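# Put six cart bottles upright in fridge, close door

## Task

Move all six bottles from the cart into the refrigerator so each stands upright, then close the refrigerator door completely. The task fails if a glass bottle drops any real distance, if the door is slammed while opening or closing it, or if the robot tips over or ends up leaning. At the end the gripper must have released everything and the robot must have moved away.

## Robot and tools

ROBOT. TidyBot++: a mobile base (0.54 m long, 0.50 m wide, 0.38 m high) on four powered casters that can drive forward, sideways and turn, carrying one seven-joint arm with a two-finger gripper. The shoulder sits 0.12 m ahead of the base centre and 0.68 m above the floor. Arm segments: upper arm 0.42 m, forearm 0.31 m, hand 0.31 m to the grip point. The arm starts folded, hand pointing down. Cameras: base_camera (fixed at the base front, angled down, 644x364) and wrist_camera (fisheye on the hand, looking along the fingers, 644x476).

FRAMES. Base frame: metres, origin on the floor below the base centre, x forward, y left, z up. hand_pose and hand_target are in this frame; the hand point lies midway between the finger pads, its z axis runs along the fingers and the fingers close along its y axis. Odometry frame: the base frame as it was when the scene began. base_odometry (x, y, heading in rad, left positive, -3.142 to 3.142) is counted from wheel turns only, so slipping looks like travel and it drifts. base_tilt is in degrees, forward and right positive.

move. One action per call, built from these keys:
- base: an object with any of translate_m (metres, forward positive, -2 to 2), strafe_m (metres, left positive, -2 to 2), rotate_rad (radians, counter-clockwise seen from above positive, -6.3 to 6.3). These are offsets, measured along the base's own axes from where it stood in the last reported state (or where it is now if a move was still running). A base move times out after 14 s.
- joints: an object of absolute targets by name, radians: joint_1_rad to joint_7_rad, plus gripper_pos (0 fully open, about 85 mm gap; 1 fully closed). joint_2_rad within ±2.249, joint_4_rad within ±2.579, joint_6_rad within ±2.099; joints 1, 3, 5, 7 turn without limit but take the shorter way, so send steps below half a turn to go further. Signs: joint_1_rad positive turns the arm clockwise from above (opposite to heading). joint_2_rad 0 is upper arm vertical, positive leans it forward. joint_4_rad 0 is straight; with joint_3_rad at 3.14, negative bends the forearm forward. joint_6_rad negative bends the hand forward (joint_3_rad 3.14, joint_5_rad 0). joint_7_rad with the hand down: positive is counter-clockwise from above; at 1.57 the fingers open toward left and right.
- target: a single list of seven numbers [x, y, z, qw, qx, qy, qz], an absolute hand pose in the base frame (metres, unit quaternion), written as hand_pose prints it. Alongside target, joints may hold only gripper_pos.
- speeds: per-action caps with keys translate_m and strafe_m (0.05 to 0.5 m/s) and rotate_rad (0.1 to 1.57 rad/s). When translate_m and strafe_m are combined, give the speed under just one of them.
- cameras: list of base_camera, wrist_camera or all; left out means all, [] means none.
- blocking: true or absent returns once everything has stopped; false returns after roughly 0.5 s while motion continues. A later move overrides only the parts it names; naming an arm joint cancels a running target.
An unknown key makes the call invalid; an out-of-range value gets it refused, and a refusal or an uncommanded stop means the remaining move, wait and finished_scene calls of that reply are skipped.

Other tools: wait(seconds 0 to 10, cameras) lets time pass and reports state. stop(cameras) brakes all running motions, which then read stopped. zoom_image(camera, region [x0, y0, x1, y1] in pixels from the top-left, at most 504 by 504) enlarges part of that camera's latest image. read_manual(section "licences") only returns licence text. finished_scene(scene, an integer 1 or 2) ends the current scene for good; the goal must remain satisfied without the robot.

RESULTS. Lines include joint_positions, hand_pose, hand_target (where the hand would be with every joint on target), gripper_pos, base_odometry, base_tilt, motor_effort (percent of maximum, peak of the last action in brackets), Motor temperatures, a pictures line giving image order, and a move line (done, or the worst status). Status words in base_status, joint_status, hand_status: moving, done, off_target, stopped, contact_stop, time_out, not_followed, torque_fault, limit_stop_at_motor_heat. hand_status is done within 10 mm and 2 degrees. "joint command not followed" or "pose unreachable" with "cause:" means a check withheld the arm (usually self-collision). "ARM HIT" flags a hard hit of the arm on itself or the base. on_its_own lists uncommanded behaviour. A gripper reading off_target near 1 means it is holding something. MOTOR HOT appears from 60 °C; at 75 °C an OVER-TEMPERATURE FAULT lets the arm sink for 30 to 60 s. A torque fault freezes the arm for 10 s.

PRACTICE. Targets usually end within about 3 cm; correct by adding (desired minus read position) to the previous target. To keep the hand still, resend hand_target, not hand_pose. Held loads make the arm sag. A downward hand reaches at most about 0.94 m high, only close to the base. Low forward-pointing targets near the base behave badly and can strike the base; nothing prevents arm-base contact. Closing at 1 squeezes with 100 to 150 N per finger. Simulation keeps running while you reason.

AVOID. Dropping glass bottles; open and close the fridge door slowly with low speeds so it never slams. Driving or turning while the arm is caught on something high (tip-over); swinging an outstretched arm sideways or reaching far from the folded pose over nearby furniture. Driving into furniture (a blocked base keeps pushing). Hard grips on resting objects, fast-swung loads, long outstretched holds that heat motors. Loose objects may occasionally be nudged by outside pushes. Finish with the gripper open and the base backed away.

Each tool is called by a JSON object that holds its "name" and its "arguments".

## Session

{"name": "move", "arguments": {}}

Scene clock: 0.00 s.
Motor temperatures (°C): [33 36 32 33 36 38 35]
base_odometry: x=+0.000 y=+0.000 heading=+0.000
base_tilt: forward=+0.3 right=-0.5
base_status: not commanded
joint_positions: joint_1_rad=-0.003 joint_2_rad=-0.330 joint_3_rad=+3.109 joint_4_rad=-2.544 joint_5_rad=+0.021 joint_6_rad=-0.848 joint_7_rad=+1.609 gripper_pos=+0.000
joint_status: not commanded
motor_effort: joint_1_rad=+0 joint_2_rad=-2 joint_3_rad=+1 joint_4_rad=+15 joint_5_rad=+0 joint_6_rad=-1 joint_7_rad=+1
hand_pose: x=+0.2586 y=+0.0001 z=+0.5809 quat_wxyz=(+0.014, +0.998, +0.043, +0.039) (m; base frame)
hand_target: x=+0.2589 y=+0.0001 z=+0.5810 quat_wxyz=(+0.014, +0.998, +0.043, +0.040) (m; base frame)
hand_status: not commanded
pictures: base_camera, wrist_camera
camera_calibration:
wrist_camera: T_world_to_cam=[[0.117133, -0.991987, 0.0473551, -0.0591492], [-0.986693, -0.121657, -0.107871, 0.381379], [0.112768, -0.0340897, -0.993036, 0.674542], [0, 0, 0, 1]] pos_world=[0.307166, 0.0107172, 0.713785]

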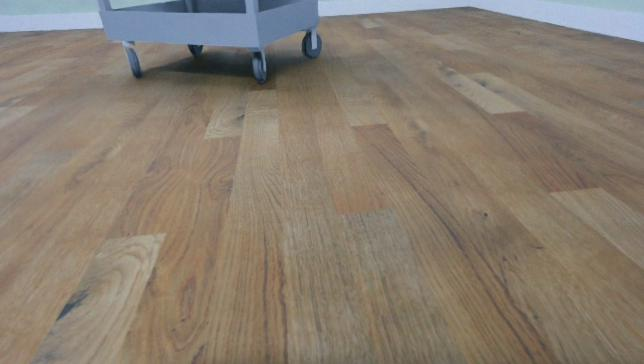

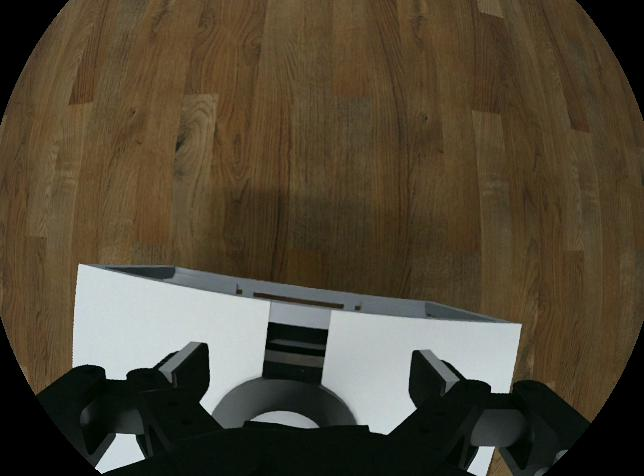

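{"name": "move", "arguments": {"joints": {"joint_1_rad": 0.012, "joint_2_rad": 0.1, "joint_3_rad": 3.13, "joint_4_rad": -1.75, "joint_5_rad": 0.06, "joint_6_rad": 0.05, "joint_7_rad": 1.583}}}

Scene clock: 4.50 s.
Motor temperatures (°C): [33 36 32 33 36 38 35]
move: done
base_odometry: x=+0.000 y=+0.000 heading=+0.000
base_tilt: forward=+0.4 right=-0.6
base_status: not commanded
joint_positions: joint_1_rad=-0.001 joint_2_rad=+0.082 joint_3_rad=+3.109 joint_4_rad=-1.770 joint_5_rad=+0.021 joint_6_rad=-0.021 joint_7_rad=+1.609 gripper_pos=+0.000
joint_status: all done
motor_effort: joint_1_rad=+0(1) joint_2_rad=-24(25) joint_3_rad=+0(2) joint_4_rad=+22(23) joint_5_rad=+0(1) joint_6_rad=+7(7) joint_7_rad=+0(2)
hand_pose: x=+0.7520 y=+0.0219 z=+0.9211 quat_wxyz=(+0.007, +0.805, +0.036, +0.593) (m; base frame)
hand_target: x=+0.7662 y=+0.0017 z=+0.9431 quat_wxyz=(+0.021, +0.783, +0.029, +0.621) (m; base frame)
hand_status: not commanded
pictures: base_camera, wrist_camera
camera_calibration:
wrist_camera: T_world_to_cam=[[0.0471144, -0.99474, 0.0909552, -0.0988801], [-0.26306, -0.100198, -0.959562, 1.14734], [0.963628, 0.0212825, -0.266397, -0.352864], [0, 0, 0, 1]] pos_world=[0.646508, 0.024111, 1.01593]

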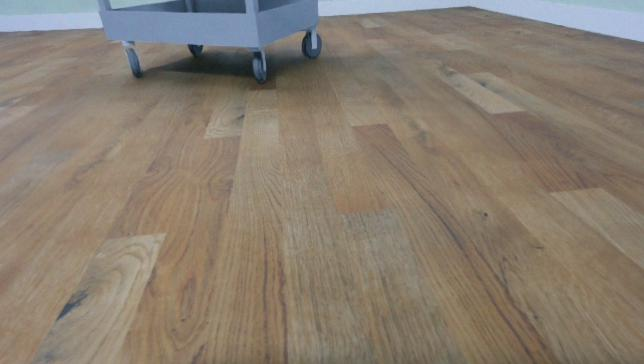

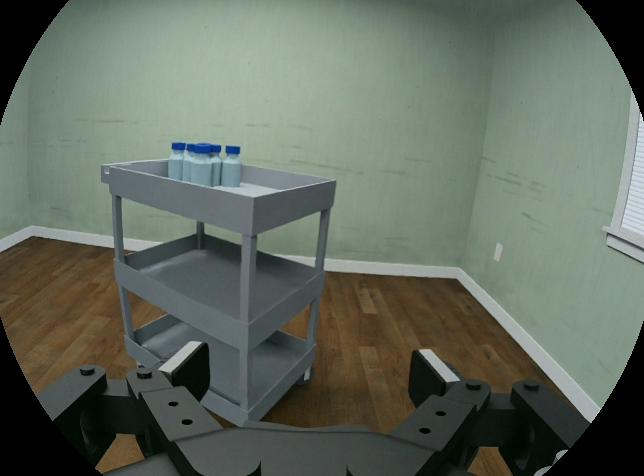

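{"name": "move", "arguments": {"joints": {"joint_3_rad": 3.16, "joint_7_rad": 1.50}, "cameras": ["wrist_camera"]}}

{"name": "move", "arguments": {"joints": {"joint_3_rad": 3.14, "joint_7_rad": 1.583}, "cameras": ["wrist_camera"]}}

{"name": "zoom_image", "arguments": {"camera": "wrist_camera", "region": [90, 130, 350, 250]}}

Scene clock: 11.80 s.
Motor temperatures (°C): [33 36 32 33 36 38 35]
move: done
base_odometry: x=+0.000 y=+0.000 heading=+0.000
base_tilt: forward=+0.4 right=-0.6
base_status: not commanded
joint_positions: joint_1_rad=+0.007 joint_2_rad=+0.082 joint_3_rad=+3.140 joint_4_rad=-1.770 joint_5_rad=+0.021 joint_6_rad=-0.018 joint_7_rad=+1.525 gripper_pos=+0.000
joint_status: all done
motor_effort: joint_1_rad=+1(2) joint_2_rad=-24(24) joint_3_rad=+0(2) joint_4_rad=+22(23) joint_5_rad=+0(0) joint_6_rad=+7(7) joint_7_rad=+0(2)
hand_pose: x=+0.7529 y=-0.0020 z=+0.9216 quat_wxyz=(-0.006, +0.805, -0.012, +0.593) (m; base frame)
hand_target: x=+0.7663 y=-0.0169 z=+0.9430 quat_wxyz=(+0.006, +0.783, -0.015, +0.622) (m; base frame)
hand_status: not commanded
pictures: wrist_camera
camera_calibration:
wrist_camera: T_world_to_cam=[[-0.0162528, -0.999777, 0.0135151, -0.00360334], [-0.26558, -0.00871478, -0.964049, 1.15196], [0.963952, -0.0192578, -0.265379, -0.354378], [0, 0, 0, 1]] pos_world=[0.647483, -0.000387991, 1.01655]

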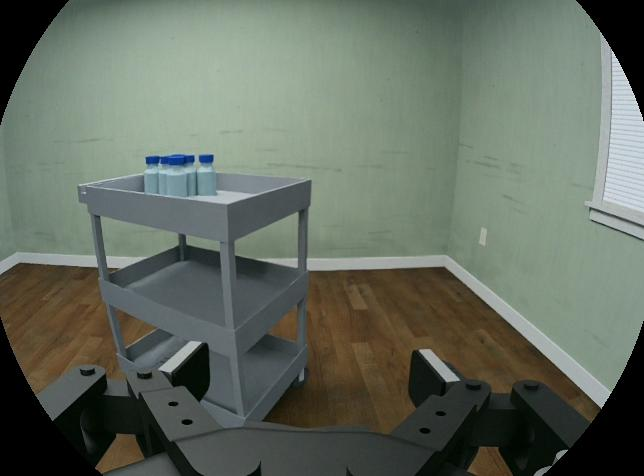

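Scene clock: 12.50 s.
Motor temperatures (°C): [33 36 32 33 36 38 35]
move: done
base_odometry: x=+0.000 y=+0.000 heading=+0.000
base_tilt: forward=+0.3 right=-0.6
base_status: not commanded
joint_positions: joint_1_rad=+0.007 joint_2_rad=+0.082 joint_3_rad=+3.140 joint_4_rad=-1.770 joint_5_rad=+0.021 joint_6_rad=-0.018 joint_7_rad=+1.580 gripper_pos=+0.000
joint_status: all done
motor_effort: joint_1_rad=+1(1) joint_2_rad=-23(24) joint_3_rad=+0(1) joint_4_rad=+22(23) joint_5_rad=+0(0) joint_6_rad=+7(7) joint_7_rad=+0(2)
hand_pose: x=+0.7529 y=-0.0019 z=+0.9217 quat_wxyz=(+0.011, +0.805, +0.010, +0.593) (m; base frame)
hand_target: x=+0.7663 y=-0.0045 z=+0.9431 quat_wxyz=(+0.024, +0.783, +0.025, +0.621) (m; base frame)
hand_status: not commanded
pictures: wrist_camera
camera_calibration:
wrist_camera: T_world_to_cam=[[0.000201098, -0.99781, 0.0661469, -0.064407], [-0.265192, -0.0638317, -0.96208, 1.14977], [0.964196, -0.0173481, -0.264624, -0.355252], [0, 0, 0, 1]] pos_world=[0.647455, 0.00296299, 1.01642]

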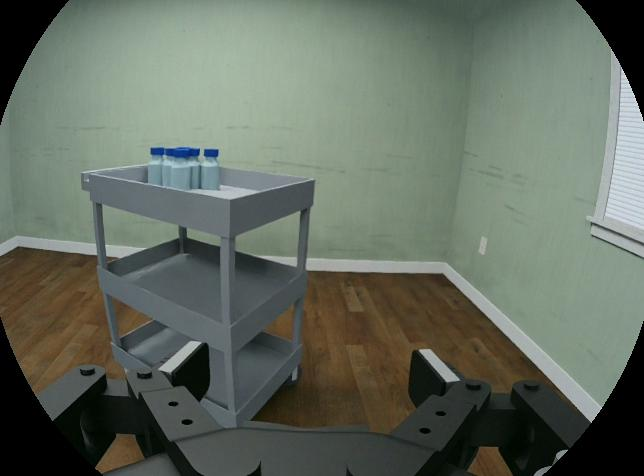

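Scaled by 1.938.

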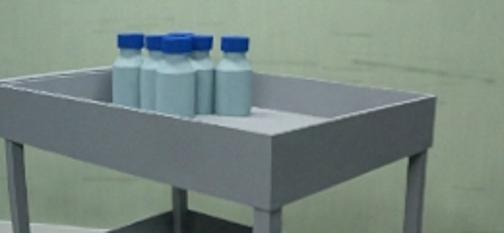

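{"name": "move", "arguments": {"base": {"rotate_rad": -1.6}, "joints": {"joint_7_rad": 1.55}, "cameras": ["wrist_camera"]}}

{"name": "move", "arguments": {"base": {"rotate_rad": -1.3}, "cameras": ["wrist_camera"]}}

Scene clock: 31.13 s.
Motor temperatures (°C): [33 36 32 34 36 38 35]
move: done
base_odometry: x=+0.000 y=+0.000 heading=-1.599
base_tilt: forward=+0.4 right=-0.5
base_status: done
joint_positions: joint_1_rad=+0.018 joint_2_rad=+0.097 joint_3_rad=+3.143 joint_4_rad=-1.768 joint_5_rad=+0.021 joint_6_rad=-0.016 joint_7_rad=+1.557 gripper_pos=+0.000
joint_status: all done
motor_effort: joint_1_rad=+0(3) joint_2_rad=-24(27) joint_3_rad=+0(3) joint_4_rad=+22(23) joint_5_rad=+0(1) joint_6_rad=+7(7) joint_7_rad=+0(1)
hand_pose: x=+0.7569 y=-0.0108 z=+0.9144 quat_wxyz=(+0.008, +0.808, -0.005, +0.589) (m; base frame)
hand_target: x=+0.7663 y=-0.0045 z=+0.9431 quat_wxyz=(+0.014, +0.783, +0.012, +0.621) (m; base frame)
hand_status: not commanded
pictures: wrist_camera
camera_calibration:
wrist_camera: T_world_to_cam=[[-0.0201552, -0.998808, 0.0444512, -0.0375896], [-0.275781, -0.0371813, -0.960501, 1.15008], [0.961009, -0.0316179, -0.274703, -0.349659], [0, 0, 0, 1]] pos_world=[0.652438, -0.00583874, 1.01027]

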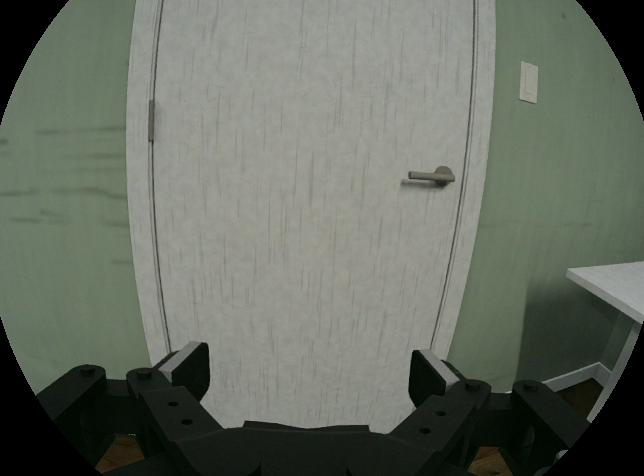

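Scene clock: 33.43 s.
Motor temperatures (°C): [33 36 32 34 36 38 35]
move: done
base_odometry: x=+0.000 y=+0.000 heading=-2.899
base_tilt: forward=+0.4 right=-0.5
base_status: done
joint_positions: joint_1_rad=+0.018 joint_2_rad=+0.097 joint_3_rad=+3.144 joint_4_rad=-1.768 joint_5_rad=+0.021 joint_6_rad=-0.016 joint_7_rad=+1.557 gripper_pos=+0.000
joint_status: not commanded
motor_effort: joint_1_rad=+0(4) joint_2_rad=-24(26) joint_3_rad=+0(3) joint_4_rad=+22(23) joint_5_rad=+0(1) joint_6_rad=+7(7) joint_7_rad=+0(1)
hand_pose: x=+0.7569 y=-0.0118 z=+0.9144 quat_wxyz=(+0.008, +0.808, -0.005, +0.589) (m; base frame)
hand_target: x=+0.7663 y=-0.0045 z=+0.9431 quat_wxyz=(+0.014, +0.783, +0.012, +0.621) (m; base frame)
hand_status: not commanded
pictures: wrist_camera
camera_calibration:
wrist_camera: T_world_to_cam=[[-0.0218253, -0.998768, 0.0445725, -0.037472], [-0.275728, -0.0368408, -0.96053, 1.15008], [0.960988, -0.0332537, -0.274584, -0.349838], [0, 0, 0, 1]] pos_world=[0.65248, -0.00668952, 1.01029]

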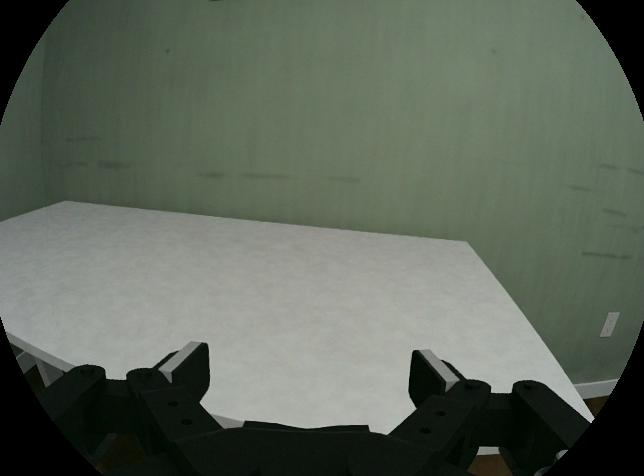

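{"name": "move", "arguments": {"base": {"rotate_rad": -1.3}}}

Scene clock: 38.00 s.
Motor temperatures (°C): [33 36 32 34 36 38 35]
move: done
base_odometry: x=+0.000 y=+0.000 heading=+2.085
base_tilt: forward=+0.4 right=-0.5
base_status: done
joint_positions: joint_1_rad=+0.018 joint_2_rad=+0.097 joint_3_rad=+3.145 joint_4_rad=-1.768 joint_5_rad=+0.021 joint_6_rad=-0.016 joint_7_rad=+1.557 gripper_pos=+0.000
joint_status: not commanded
motor_effort: joint_1_rad=+0(4) joint_2_rad=-25(27) joint_3_rad=+1(3) joint_4_rad=+23(23) joint_5_rad=+0(1) joint_6_rad=+7(7) joint_7_rad=+0(1)
hand_pose: x=+0.7570 y=-0.0122 z=+0.9144 quat_wxyz=(+0.009, +0.808, -0.006, +0.589) (m; base frame)
hand_target: x=+0.7663 y=-0.0045 z=+0.9431 quat_wxyz=(+0.014, +0.783, +0.012, +0.621) (m; base frame)
hand_status: not commanded
pictures: base_camera, wrist_camera
camera_calibration:
wrist_camera: T_world_to_cam=[[-0.0224711, -0.998751, 0.0446287, -0.0374318], [-0.275635, -0.0367206, -0.960561, 1.15006], [0.961, -0.0338861, -0.274466, -0.350013], [0, 0, 0, 1]] pos_world=[0.65252, -0.00701462, 1.01031]

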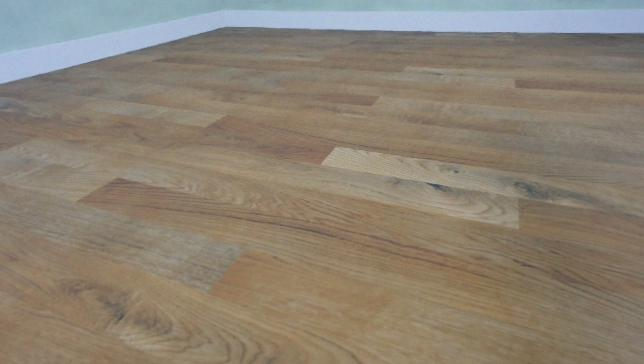

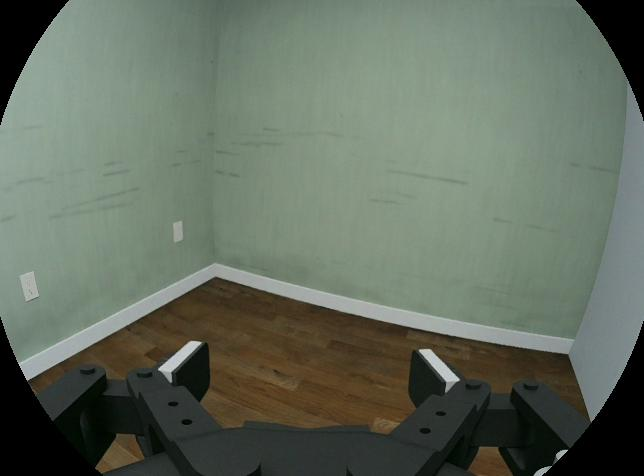

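{"name": "move", "arguments": {"base": {"rotate_rad": -0.6}}}

Scene clock: 41.33 s.
Motor temperatures (°C): [33 36 32 34 36 38 35]
move: done
base_odometry: x=+0.000 y=+0.000 heading=+1.486
base_tilt: forward=+0.4 right=-0.5
base_status: done
joint_positions: joint_1_rad=+0.018 joint_2_rad=+0.097 joint_3_rad=+3.145 joint_4_rad=-1.768 joint_5_rad=+0.021 joint_6_rad=-0.016 joint_7_rad=+1.557 gripper_pos=+0.000
joint_status: not commanded
motor_effort: joint_1_rad=+0(4) joint_2_rad=-24(25) joint_3_rad=+1(4) joint_4_rad=+22(23) joint_5_rad=+0(1) joint_6_rad=+7(7) joint_7_rad=+0(1)
hand_pose: x=+0.7570 y=-0.0123 z=+0.9144 quat_wxyz=(+0.009, +0.808, -0.006, +0.589) (m; base frame)
hand_target: x=+0.7663 y=-0.0045 z=+0.9431 quat_wxyz=(+0.014, +0.783, +0.012, +0.621) (m; base frame)
hand_status: not commanded
pictures: base_camera, wrist_camera
camera_calibration:
wrist_camera: T_world_to_cam=[[-0.0225873, -0.998747, 0.0446543, -0.0374354], [-0.27564, -0.0367131, -0.96056, 1.15006], [0.960996, -0.0340049, -0.274465, -0.350016], [0, 0, 0, 1]] pos_world=[0.652522, -0.00706832, 1.01031]

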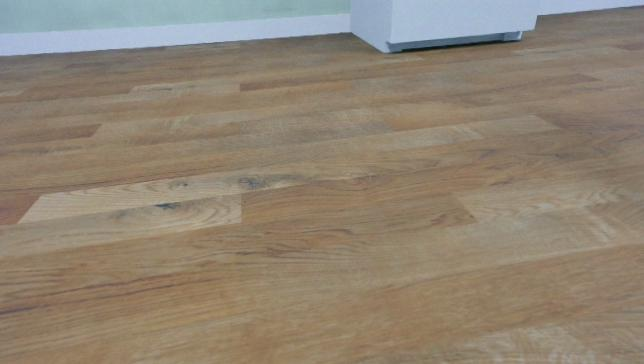

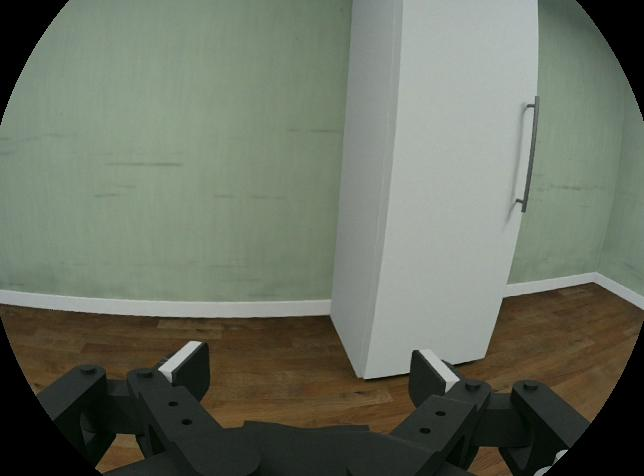

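{"name": "move", "arguments": {"base": {"translate_m": 0.85, "strafe_m": -0.76, "rotate_rad": -0.136}, "joints": {"joint_1_rad": 0.012, "joint_2_rad": 0.066, "joint_4_rad": -1.5, "joint_6_rad": -0.28, "gripper_pos": 0.2}}}

Scene clock: 92.37 s.
Motor temperatures (°C): [33 37 32 34 36 38 35]
move: done
base_odometry: x=+0.829 y=+0.783 heading=+1.350
base_tilt: forward=+0.4 right=-0.5
base_status: done
joint_positions: joint_1_rad=+0.012 joint_2_rad=+0.069 joint_3_rad=+3.144 joint_4_rad=-1.517 joint_5_rad=+0.021 joint_6_rad=-0.200 joint_7_rad=+1.557 gripper_pos=+0.200
joint_status: all done
motor_effort: joint_1_rad=+0(5) joint_2_rad=-24(29) joint_3_rad=+0(4) joint_4_rad=+23(24) joint_5_rad=+0(1) joint_6_rad=+7(8) joint_7_rad=+0(1)
hand_pose: x=+0.7664 y=-0.0092 z=+1.0306 quat_wxyz=(+0.008, +0.779, -0.004, +0.627) (m; base frame)
hand_target: x=+0.7606 y=-0.0105 z=+1.0187 quat_wxyz=(+0.021, +0.797, +0.006, +0.603) (m; base frame)
hand_status: not commanded
pictures: base_camera, wrist_camera
camera_calibration:
wrist_camera: T_world_to_cam=[[-0.0237684, -0.998721, 0.0446266, -0.0384264], [-0.182635, -0.0395502, -0.982385, 1.21559], [0.982893, -0.0315001, -0.181462, -0.439748], [0, 0, 0, 1]] pos_world=[0.653322, -0.00415241, 1.1161]

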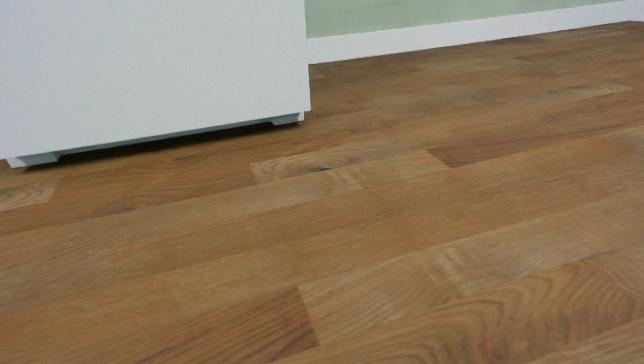

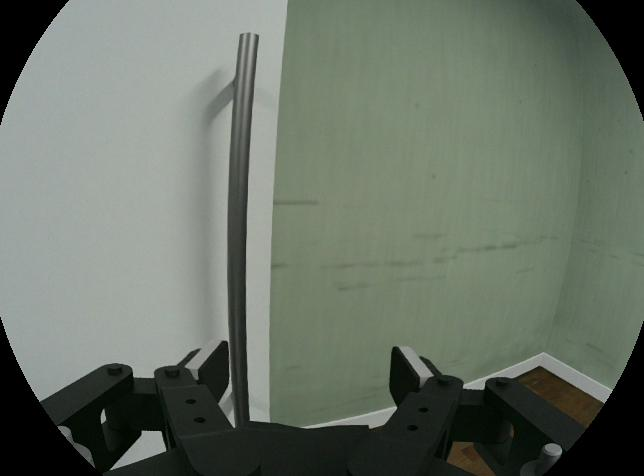

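{"name": "move", "arguments": {"base": {"strafe_m": 0.07}, "speeds": {"strafe_m": 0.2}, "cameras": ["wrist_camera"]}}

Scene clock: 104.63 s.
Motor temperatures (°C): [33 37 31 34 36 38 35]
move: done
base_odometry: x=+0.761 y=+0.798 heading=+1.350
base_tilt: forward=+0.4 right=-0.6
base_status: done
joint_positions: joint_1_rad=+0.008 joint_2_rad=+0.069 joint_3_rad=+3.144 joint_4_rad=-1.517 joint_5_rad=+0.021 joint_6_rad=-0.201 joint_7_rad=+1.557 gripper_pos=+0.200
joint_status: not commanded
motor_effort: joint_1_rad=+0(3) joint_2_rad=-24(26) joint_3_rad=+0(3) joint_4_rad=+23(24) joint_5_rad=+0(1) joint_6_rad=+7(7) joint_7_rad=+0(1)
hand_pose: x=+0.7664 y=-0.0064 z=+1.0303 quat_wxyz=(+0.007, +0.779, -0.002, +0.627) (m; base frame)
hand_target: x=+0.7606 y=-0.0105 z=+1.0187 quat_wxyz=(+0.021, +0.797, +0.006, +0.603) (m; base frame)
hand_status: not commanded
pictures: wrist_camera
camera_calibration:
wrist_camera: T_world_to_cam=[[-0.0193726, -0.998818, 0.0445855, -0.0389326], [-0.183416, -0.0402867, -0.98221, 1.2158], [0.982845, -0.0272057, -0.182418, -0.438652], [0, 0, 0, 1]] pos_world=[0.65337, -0.00183958, 1.11589]

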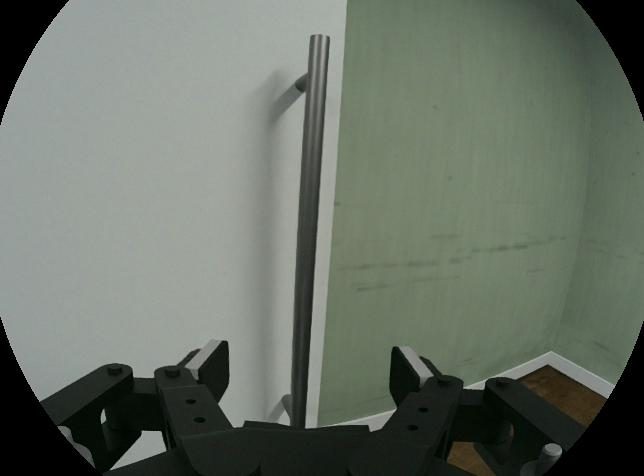

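{"name": "move", "arguments": {"base": {"translate_m": 0.15}, "speeds": {"translate_m": 0.15}, "cameras": ["wrist_camera"]}}

Scene clock: 110.20 s.
Motor temperatures (°C): [33 37 31 34 36 38 35]
move: done
base_odometry: x=+0.794 y=+0.945 heading=+1.350
base_tilt: forward=+0.4 right=-0.5
base_status: done
joint_positions: joint_1_rad=+0.008 joint_2_rad=+0.069 joint_3_rad=+3.144 joint_4_rad=-1.516 joint_5_rad=+0.021 joint_6_rad=-0.202 joint_7_rad=+1.557 gripper_pos=+0.200
joint_status: not commanded
motor_effort: joint_1_rad=+0(1) joint_2_rad=-25(28) joint_3_rad=+0(1) joint_4_rad=+23(24) joint_5_rad=+0(1) joint_6_rad=+7(8) joint_7_rad=+0(1)
hand_pose: x=+0.7664 y=-0.0065 z=+1.0303 quat_wxyz=(+0.007, +0.779, -0.003, +0.627) (m; base frame)
hand_target: x=+0.7606 y=-0.0105 z=+1.0187 quat_wxyz=(+0.021, +0.797, +0.006, +0.603) (m; base frame)
hand_status: not commanded
pictures: wrist_camera
camera_calibration:
wrist_camera: T_world_to_cam=[[-0.019427, -0.998816, 0.0445903, -0.0389381], [-0.183909, -0.0402678, -0.982118, 1.21604], [0.982751, -0.0272801, -0.182909, -0.438027], [0, 0, 0, 1]] pos_world=[0.653356, -0.00187431, 1.11591]

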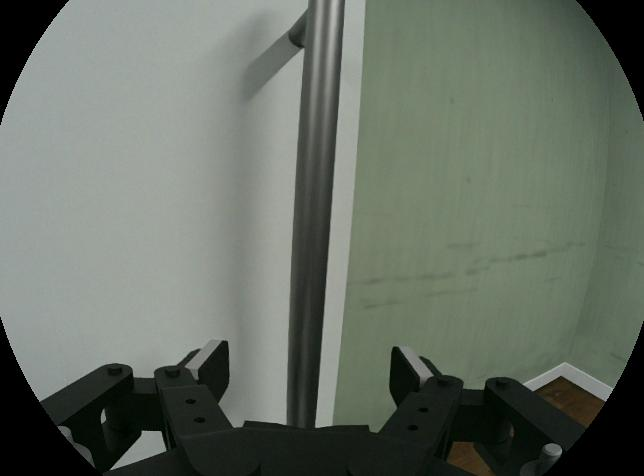

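{"name": "move", "arguments": {"base": {"translate_m": 0.07}, "speeds": {"translate_m": 0.1}, "cameras": ["wrist_camera"]}}

{"name": "move", "arguments": {"joints": {"gripper_pos": 0.6}, "cameras": ["wrist_camera"]}}

Scene clock: 121.87 s.
Motor temperatures (°C): [33 37 31 34 36 38 35]
move: done
base_odometry: x=+0.809 y=+1.013 heading=+1.350
base_tilt: forward=+0.4 right=-0.5
base_status: done
joint_positions: joint_1_rad=+0.008 joint_2_rad=+0.069 joint_3_rad=+3.144 joint_4_rad=-1.516 joint_5_rad=+0.021 joint_6_rad=-0.202 joint_7_rad=+1.557 gripper_pos=+0.200
joint_status: not commanded
motor_effort: joint_1_rad=+0(1) joint_2_rad=-23(27) joint_3_rad=+1(2) joint_4_rad=+23(24) joint_5_rad=+0(1) joint_6_rad=+7(7) joint_7_rad=+0(1)
hand_pose: x=+0.7662 y=-0.0065 z=+1.0304 quat_wxyz=(+0.007, +0.779, -0.003, +0.627) (m; base frame)
hand_target: x=+0.7606 y=-0.0105 z=+1.0187 quat_wxyz=(+0.021, +0.797, +0.006, +0.603) (m; base frame)
hand_status: not commanded
pictures: wrist_camera
camera_calibration:
wrist_camera: T_world_to_cam=[[-0.019438, -0.998816, 0.0445888, -0.03894], [-0.183835, -0.0402664, -0.982132, 1.21614], [0.982765, -0.0272877, -0.182835, -0.43792], [0, 0, 0, 1]] pos_world=[0.653184, -0.00187442, 1.11607]

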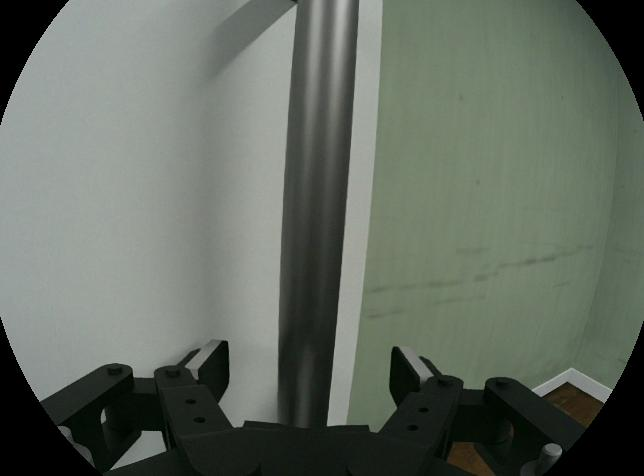

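Scene clock: 122.63 s.
Motor temperatures (°C): [33 37 31 34 36 38 35]
move: done
base_odometry: x=+0.809 y=+1.013 heading=+1.350
base_tilt: forward=+0.4 right=-0.5
base_status: not commanded
joint_positions: joint_1_rad=+0.008 joint_2_rad=+0.069 joint_3_rad=+3.144 joint_4_rad=-1.516 joint_5_rad=+0.021 joint_6_rad=-0.202 joint_7_rad=+1.557 gripper_pos=+0.600
joint_status: all done
motor_effort: joint_1_rad=+0(1) joint_2_rad=-24(25) joint_3_rad=+0(1) joint_4_rad=+23(24) joint_5_rad=+0(0) joint_6_rad=+7(7) joint_7_rad=+0(1)
hand_pose: x=+0.7662 y=-0.0065 z=+1.0304 quat_wxyz=(+0.007, +0.779, -0.003, +0.627) (m; base frame)
hand_target: x=+0.7606 y=-0.0105 z=+1.0187 quat_wxyz=(+0.021, +0.797, +0.006, +0.603) (m; base frame)
hand_status: not commanded
pictures: wrist_camera
camera_calibration:
wrist_camera: T_world_to_cam=[[-0.019438, -0.998816, 0.0445888, -0.03894], [-0.183835, -0.0402664, -0.982132, 1.21614], [0.982765, -0.0272877, -0.182835, -0.43792], [0, 0, 0, 1]] pos_world=[0.653184, -0.00187442, 1.11607]

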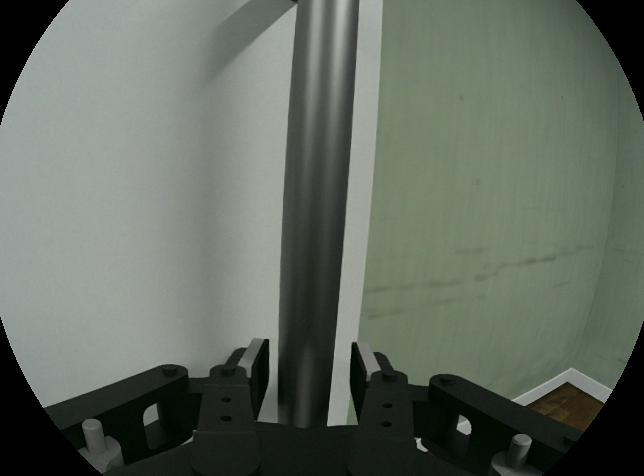

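{"name": "move", "arguments": {"joints": {"gripper_pos": 0.9}, "cameras": ["wrist_camera"]}}

Scene clock: 126.30 s.
Motor temperatures (°C): [33 37 31 34 36 38 35]
move: off_target
base_odometry: x=+0.809 y=+1.013 heading=+1.350
base_tilt: forward=+0.4 right=-0.6
base_status: not commanded
joint_positions: joint_1_rad=+0.007 joint_2_rad=+0.068 joint_3_rad=+3.142 joint_4_rad=-1.516 joint_5_rad=+0.021 joint_6_rad=-0.203 joint_7_rad=+1.557 gripper_pos=+0.811
joint_status: gripper_pos off_target (ended at +0.811, target +0.900)
motor_effort: joint_1_rad=+3(5) joint_2_rad=-23(24) joint_3_rad=+3(6) joint_4_rad=+22(24) joint_5_rad=+2(2) joint_6_rad=+7(8) joint_7_rad=+2(2)
hand_pose: x=+0.7660 y=-0.0051 z=+1.0305 quat_wxyz=(+0.006, +0.779, -0.002, +0.627) (m; base frame)
hand_target: x=+0.7606 y=-0.0105 z=+1.0187 quat_wxyz=(+0.021, +0.797, +0.006, +0.603) (m; base frame)
hand_status: not commanded
pictures: wrist_camera
camera_calibration:
wrist_camera: T_world_to_cam=[[-0.0172982, -0.99886, 0.044492, -0.0391391], [-0.184153, -0.0405546, -0.982061, 1.21635], [0.982745, -0.0251812, -0.183241, -0.437234], [0, 0, 0, 1]] pos_world=[0.653006, -0.000776089, 1.11615]

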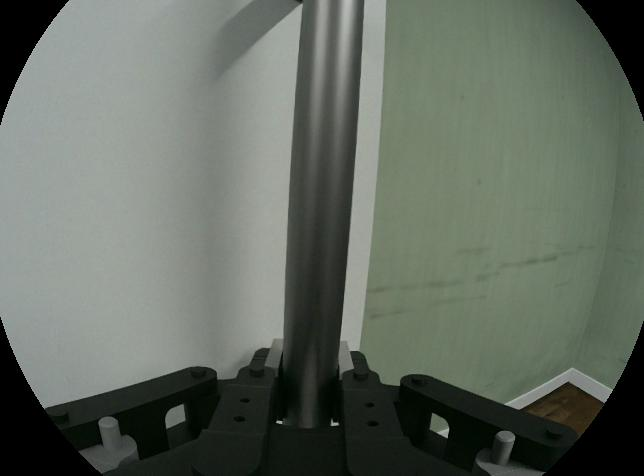

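{"name": "move", "arguments": {"base": {"translate_m": -0.088, "strafe_m": -0.006}, "speeds": {"translate_m": 0.05}}}

Scene clock: 137.97 s.
Motor temperatures (°C): [33 37 31 34 36 38 35]
move: done
base_odometry: x=+0.796 y=+0.926 heading=+1.350
base_tilt: forward=+0.4 right=-0.5
base_status: done
joint_positions: joint_1_rad=+0.017 joint_2_rad=+0.099 joint_3_rad=+3.142 joint_4_rad=-1.475 joint_5_rad=+0.021 joint_6_rad=-0.221 joint_7_rad=+1.557 gripper_pos=+0.811
joint_status: not commanded
motor_effort: joint_1_rad=-2(4) joint_2_rad=-30(44) joint_3_rad=-2(3) joint_4_rad=+19(23) joint_5_rad=+2(3) joint_6_rad=+3(9) joint_7_rad=+2(3)
hand_pose: x=+0.7783 y=-0.0115 z=+1.0302 quat_wxyz=(+0.009, +0.782, -0.006, +0.624) (m; base frame)
hand_target: x=+0.7606 y=-0.0105 z=+1.0187 quat_wxyz=(+0.021, +0.797, +0.006, +0.603) (m; base frame)
hand_status: not commanded
pictures: base_camera, wrist_camera
camera_calibration:
wrist_camera: T_world_to_cam=[[-0.0266308, -0.998652, 0.0445535, -0.0380642], [-0.192115, -0.0386256, -0.980612, 1.22282], [0.981011, -0.0346739, -0.190827, -0.440468], [0, 0, 0, 1]] pos_world=[0.666012, -0.00605356, 1.11675]

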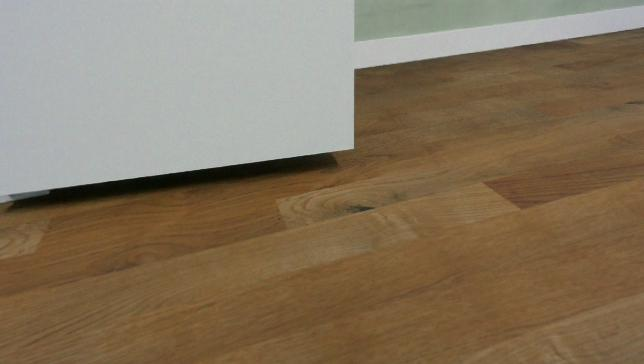

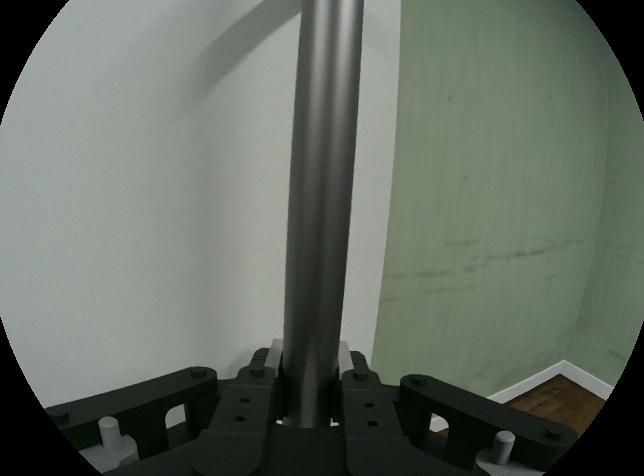

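Door is opening. Continue.

{"name": "move", "arguments": {"base": {"translate_m": -0.087, "strafe_m": 0.009}, "speeds": {"translate_m": 0.06}, "cameras": []}}

{"name": "move", "arguments": {"base": {"translate_m": -0.113, "strafe_m": 0.03}, "speeds": {"translate_m": 0.06}}}

Scene clock: 143.10 s.
Motor temperatures (°C): [33 37 31 34 36 38 35]
move: done
base_odometry: x=+0.768 y=+0.843 heading=+1.350
base_tilt: forward=+0.4 right=-0.5
base_status: done
joint_positions: joint_1_rad=+0.028 joint_2_rad=+0.099 joint_3_rad=+3.142 joint_4_rad=-1.475 joint_5_rad=+0.021 joint_6_rad=-0.221 joint_7_rad=+1.557 gripper_pos=+0.812
joint_status: not commanded
motor_effort: joint_1_rad=-4(6) joint_2_rad=-31(35) joint_3_rad=-5(5) joint_4_rad=+21(21) joint_5_rad=+2(2) joint_6_rad=+4(5) joint_7_rad=+3(3)
hand_pose: x=+0.7783 y=-0.0193 z=+1.0301 quat_wxyz=(+0.013, +0.782, -0.010, +0.623) (m; base frame)
hand_target: x=+0.7606 y=-0.0105 z=+1.0187 quat_wxyz=(+0.021, +0.797, +0.006, +0.603) (m; base frame)
hand_status: not commanded
pictures: none
No camera images: "cameras" was empty.

Scene clock: 145.50 s.
Motor temperatures (°C): [33 37 31 34 36 38 35]
move: done
base_odometry: x=+0.714 y=+0.739 heading=+1.350
base_tilt: forward=+0.4 right=-0.6
base_status: done
joint_positions: joint_1_rad=+0.036 joint_2_rad=+0.100 joint_3_rad=+3.149 joint_4_rad=-1.475 joint_5_rad=+0.021 joint_6_rad=-0.221 joint_7_rad=+1.557 gripper_pos=+0.813
joint_status: not commanded
motor_effort: joint_1_rad=-4(7) joint_2_rad=-31(34) joint_3_rad=-4(7) joint_4_rad=+20(22) joint_5_rad=+2(2) joint_6_rad=+4(6) joint_7_rad=+3(4)
hand_pose: x=+0.7781 y=-0.0287 z=+1.0298 quat_wxyz=(+0.018, +0.782, -0.016, +0.623) (m; base frame)
hand_target: x=+0.7606 y=-0.0105 z=+1.0187 quat_wxyz=(+0.021, +0.797, +0.006, +0.603) (m; base frame)
hand_status: not commanded
pictures: base_camera, wrist_camera
camera_calibration:
wrist_camera: T_world_to_cam=[[-0.0530239, -0.997566, 0.0452725, -0.0354117], [-0.19376, -0.0341968, -0.980453, 1.22292], [0.979615, -0.0607594, -0.191475, -0.439981], [0, 0, 0, 1]] pos_world=[0.666087, -0.0202386, 1.11637]

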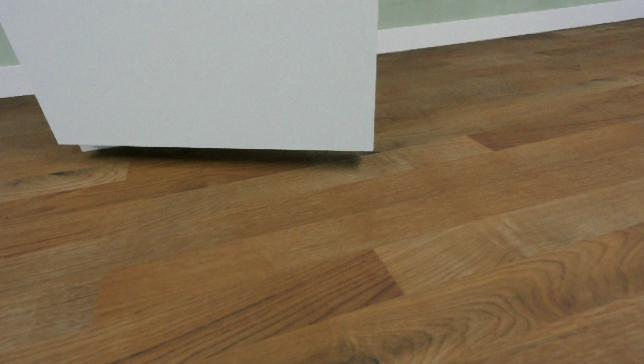

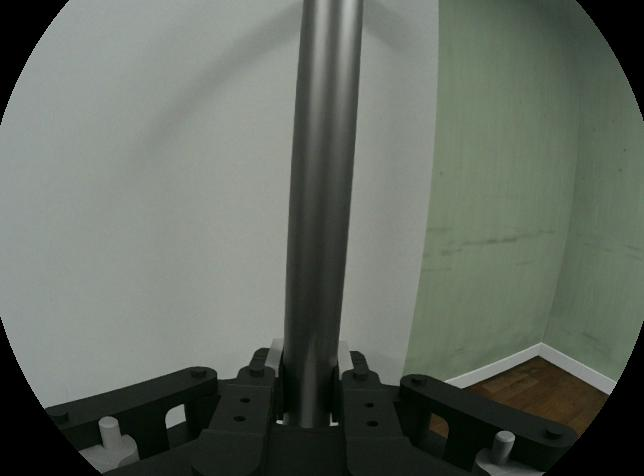

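{"name": "move", "arguments": {"base": {"translate_m": -0.13, "strafe_m": 0.05}, "speeds": {"translate_m": 0.07}, "cameras": ["wrist_camera"]}}

{"name": "move", "arguments": {"base": {"translate_m": -0.11, "strafe_m": 0.09}, "speeds": {"translate_m": 0.06}}}

Scene clock: 156.67 s.
Motor temperatures (°C): [33 37 31 34 36 38 35]
move: done
base_odometry: x=+0.637 y=+0.623 heading=+1.350
base_tilt: forward=+0.4 right=-0.5
base_status: done
joint_positions: joint_1_rad=+0.029 joint_2_rad=+0.098 joint_3_rad=+3.151 joint_4_rad=-1.478 joint_5_rad=+0.021 joint_6_rad=-0.221 joint_7_rad=+1.557 gripper_pos=+0.814
joint_status: not commanded
motor_effort: joint_1_rad=-1(8) joint_2_rad=-30(36) joint_3_rad=-1(7) joint_4_rad=+20(23) joint_5_rad=+2(3) joint_6_rad=+3(6) joint_7_rad=+3(3)
hand_pose: x=+0.7775 y=-0.0248 z=+1.0293 quat_wxyz=(+0.016, +0.782, -0.013, +0.623) (m; base frame)
hand_target: x=+0.7606 y=-0.0105 z=+1.0187 quat_wxyz=(+0.021, +0.797, +0.006, +0.603) (m; base frame)
hand_status: not commanded
pictures: wrist_camera
camera_calibration:
wrist_camera: T_world_to_cam=[[-0.0472022, -0.997851, 0.045443, -0.0362348], [-0.194398, -0.0354471, -0.980282, 1.22278], [0.979786, -0.0551055, -0.192307, -0.438397], [0, 0, 0, 1]] pos_world=[0.665531, -0.016971, 1.11601]

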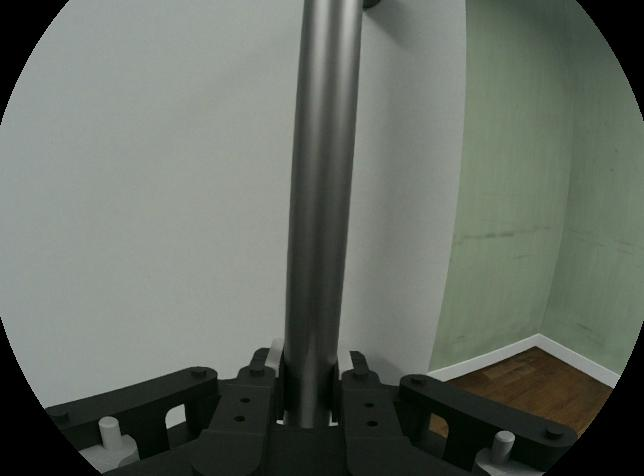

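Scene clock: 159.50 s.
Motor temperatures (°C): [33 37 31 34 36 38 35]
move: done
base_odometry: x=+0.525 y=+0.536 heading=+1.350
base_tilt: forward=+0.4 right=-0.5
base_status: done
joint_positions: joint_1_rad=+0.040 joint_2_rad=+0.096 joint_3_rad=+3.154 joint_4_rad=-1.481 joint_5_rad=+0.021 joint_6_rad=-0.221 joint_7_rad=+1.557 gripper_pos=+0.815
joint_status: not commanded
motor_effort: joint_1_rad=-3(8) joint_2_rad=-29(34) joint_3_rad=-3(8) joint_4_rad=+20(24) joint_5_rad=+2(3) joint_6_rad=+4(7) joint_7_rad=+3(3)
hand_pose: x=+0.7762 y=-0.0337 z=+1.0289 quat_wxyz=(+0.021, +0.782, -0.019, +0.622) (m; base frame)
hand_target: x=+0.7606 y=-0.0105 z=+1.0187 quat_wxyz=(+0.021, +0.797, +0.006, +0.603) (m; base frame)
hand_status: not commanded
pictures: base_camera, wrist_camera
camera_calibration:
wrist_camera: T_world_to_cam=[[-0.0609295, -0.997095, 0.0457172, -0.0348074], [-0.195837, -0.0329702, -0.980082, 1.22276], [0.978742, -0.068669, -0.193259, -0.436287], [0, 0, 0, 1]] pos_world=[0.664353, -0.024351, 1.11568]

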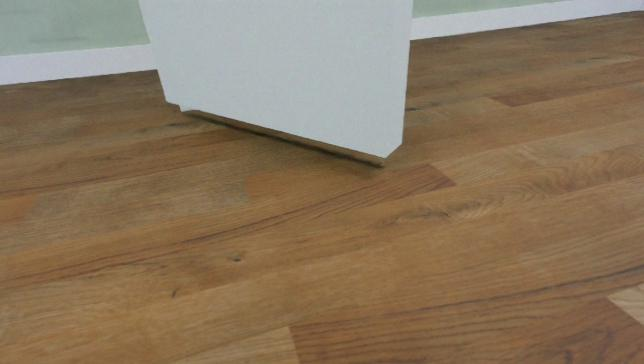

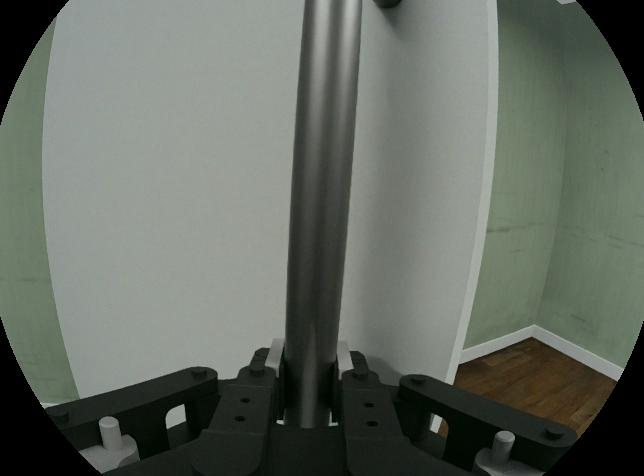

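{"name": "move", "arguments": {"base": {"translate_m": -0.0475, "strafe_m": 0.185, "rotate_rad": -0.15}, "speeds": {"strafe_m": 0.12, "rotate_rad": 0.1}, "cameras": ["wrist_camera"]}}

{"name": "move", "arguments": {"base": {"translate_m": -0.0475, "strafe_m": 0.185, "rotate_rad": -0.15}, "speeds": {"strafe_m": 0.12, "rotate_rad": 0.1}}}

Scene clock: 180.63 s.
Motor temperatures (°C): [33 37 31 34 36 38 35]
move: done
base_odometry: x=+0.334 y=+0.530 heading=+1.199
base_tilt: forward=+0.4 right=-0.6
base_status: done
joint_positions: joint_1_rad=+0.037 joint_2_rad=+0.092 joint_3_rad=+3.156 joint_4_rad=-1.485 joint_5_rad=+0.021 joint_6_rad=-0.221 joint_7_rad=+1.557 gripper_pos=+0.816
joint_status: not commanded
motor_effort: joint_1_rad=-4(8) joint_2_rad=-28(33) joint_3_rad=-4(7) joint_4_rad=+23(24) joint_5_rad=+2(3) joint_6_rad=+6(8) joint_7_rad=+4(4)
hand_pose: x=+0.7745 y=-0.0335 z=+1.0286 quat_wxyz=(+0.021, +0.782, -0.019, +0.622) (m; base frame)
hand_target: x=+0.7606 y=-0.0105 z=+1.0187 quat_wxyz=(+0.021, +0.797, +0.006, +0.603) (m; base frame)
hand_status: not commanded
pictures: wrist_camera
camera_calibration:
wrist_camera: T_world_to_cam=[[-0.06078, -0.997096, 0.0458938, -0.0349711], [-0.196476, -0.0331279, -0.979949, 1.22259], [0.978623, -0.0685783, -0.193892, -0.433966], [0, 0, 0, 1]] pos_world=[0.662773, -0.0241282, 1.11554]

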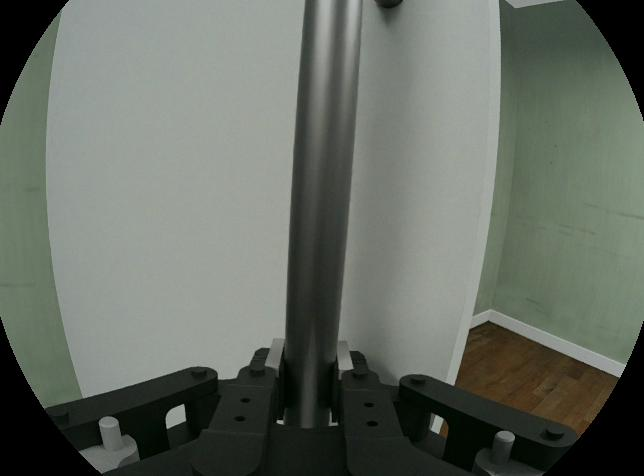

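Scene clock: 182.77 s.
Motor temperatures (°C): [33 37 31 34 36 38 35]
move: done
base_odometry: x=+0.145 y=+0.553 heading=+1.048
base_tilt: forward=+0.4 right=-0.6
base_status: done
joint_positions: joint_1_rad=+0.034 joint_2_rad=+0.088 joint_3_rad=+3.157 joint_4_rad=-1.490 joint_5_rad=+0.021 joint_6_rad=-0.222 joint_7_rad=+1.557 gripper_pos=+0.816
joint_status: not commanded
motor_effort: joint_1_rad=-4(7) joint_2_rad=-28(32) joint_3_rad=-4(7) joint_4_rad=+24(25) joint_5_rad=+2(3) joint_6_rad=+7(8) joint_7_rad=+3(4)
hand_pose: x=+0.7727 y=-0.0319 z=+1.0284 quat_wxyz=(+0.020, +0.783, -0.018, +0.622) (m; base frame)
hand_target: x=+0.7606 y=-0.0105 z=+1.0187 quat_wxyz=(+0.021, +0.797, +0.006, +0.603) (m; base frame)
hand_status: not commanded
pictures: base_camera, wrist_camera
camera_calibration:
wrist_camera: T_world_to_cam=[[-0.0584938, -0.997232, 0.0459021, -0.0352821], [-0.197399, -0.0335188, -0.97975, 1.22252], [0.978577, -0.0663703, -0.194892, -0.431029], [0, 0, 0, 1]] pos_world=[0.661055, -0.0228146, 1.11538]

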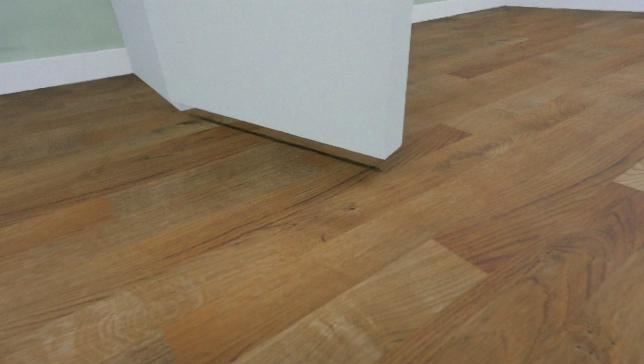

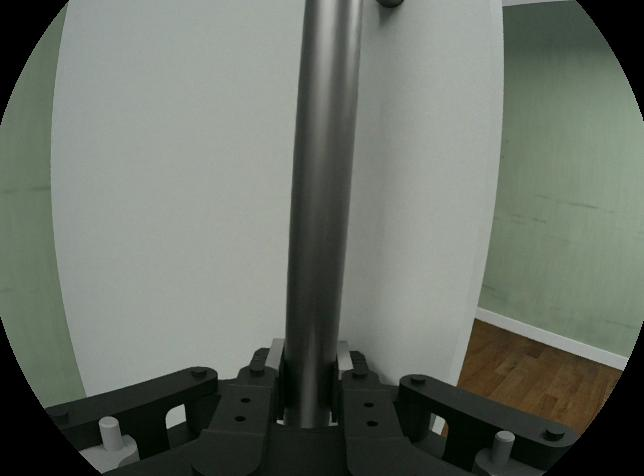

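{"name": "move", "arguments": {"base": {"translate_m": -0.0475, "strafe_m": 0.185, "rotate_rad": -0.15}, "speeds": {"strafe_m": 0.12, "rotate_rad": 0.1}, "cameras": []}}

{"name": "move", "arguments": {"base": {"translate_m": -0.0475, "strafe_m": 0.185, "rotate_rad": -0.15}, "speeds": {"strafe_m": 0.12, "rotate_rad": 0.1}}}

Scene clock: 190.60 s.
Motor temperatures (°C): [33 37 31 34 36 38 35]
move: done
base_odometry: x=-0.039 y=+0.604 heading=+0.896
base_tilt: forward=+0.4 right=-0.6
base_status: done
joint_positions: joint_1_rad=+0.030 joint_2_rad=+0.083 joint_3_rad=+3.157 joint_4_rad=-1.494 joint_5_rad=+0.021 joint_6_rad=-0.224 joint_7_rad=+1.557 gripper_pos=+0.816
joint_status: not commanded
motor_effort: joint_1_rad=-3(6) joint_2_rad=-27(32) joint_3_rad=-2(5) joint_4_rad=+23(26) joint_5_rad=+3(3) joint_6_rad=+7(9) joint_7_rad=+3(4)
hand_pose: x=+0.7708 y=-0.0291 z=+1.0281 quat_wxyz=(+0.018, +0.783, -0.016, +0.621) (m; base frame)
hand_target: x=+0.7606 y=-0.0105 z=+1.0187 quat_wxyz=(+0.021, +0.797, +0.006, +0.603) (m; base frame)
hand_status: not commanded
pictures: none
No camera images: "cameras" was empty.

Scene clock: 192.73 s.
Motor temperatures (°C): [33 37 31 34 36 38 35]
move: done
base_odometry: x=-0.213 y=+0.683 heading=+0.745
base_tilt: forward=+0.4 right=-0.5
base_status: done
joint_positions: joint_1_rad=+0.036 joint_2_rad=+0.102 joint_3_rad=+3.159 joint_4_rad=-1.474 joint_5_rad=+0.021 joint_6_rad=-0.223 joint_7_rad=+1.557 gripper_pos=+0.817
joint_status: not commanded
motor_effort: joint_1_rad=-4(7) joint_2_rad=-32(35) joint_3_rad=-4(7) joint_4_rad=+17(25) joint_5_rad=+2(3) joint_6_rad=+1(8) joint_7_rad=+3(4)
hand_pose: x=+0.7787 y=-0.0347 z=+1.0281 quat_wxyz=(+0.021, +0.783, -0.019, +0.622) (m; base frame)
hand_target: x=+0.7606 y=-0.0105 z=+1.0187 quat_wxyz=(+0.021, +0.797, +0.006, +0.603) (m; base frame)
hand_status: not commanded
pictures: base_camera, wrist_camera
camera_calibration:
wrist_camera: T_world_to_cam=[[-0.0625219, -0.996966, 0.0463659, -0.0350437], [-0.197646, -0.0331687, -0.979712, 1.22348], [0.978278, -0.0704175, -0.194973, -0.436973], [0, 0, 0, 1]] pos_world=[0.667107, -0.0251267, 1.11509]

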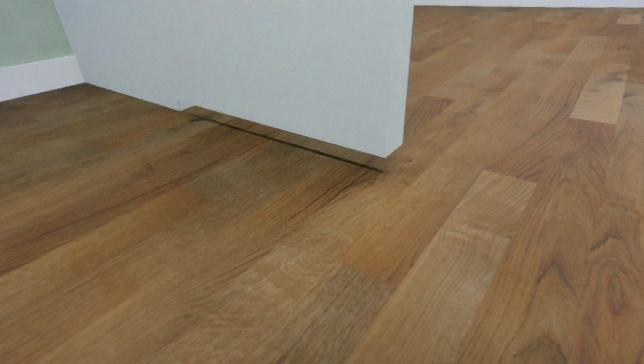

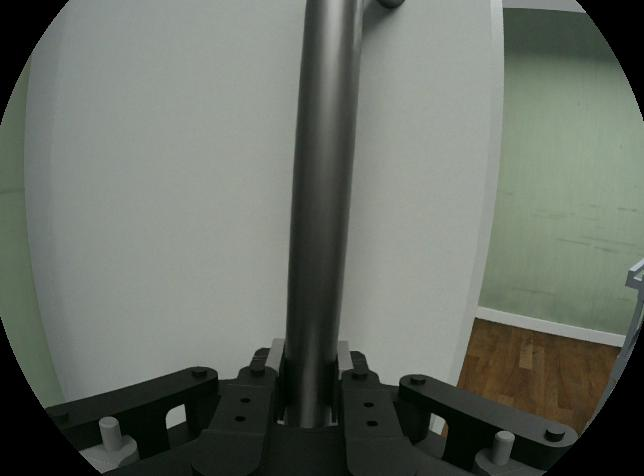

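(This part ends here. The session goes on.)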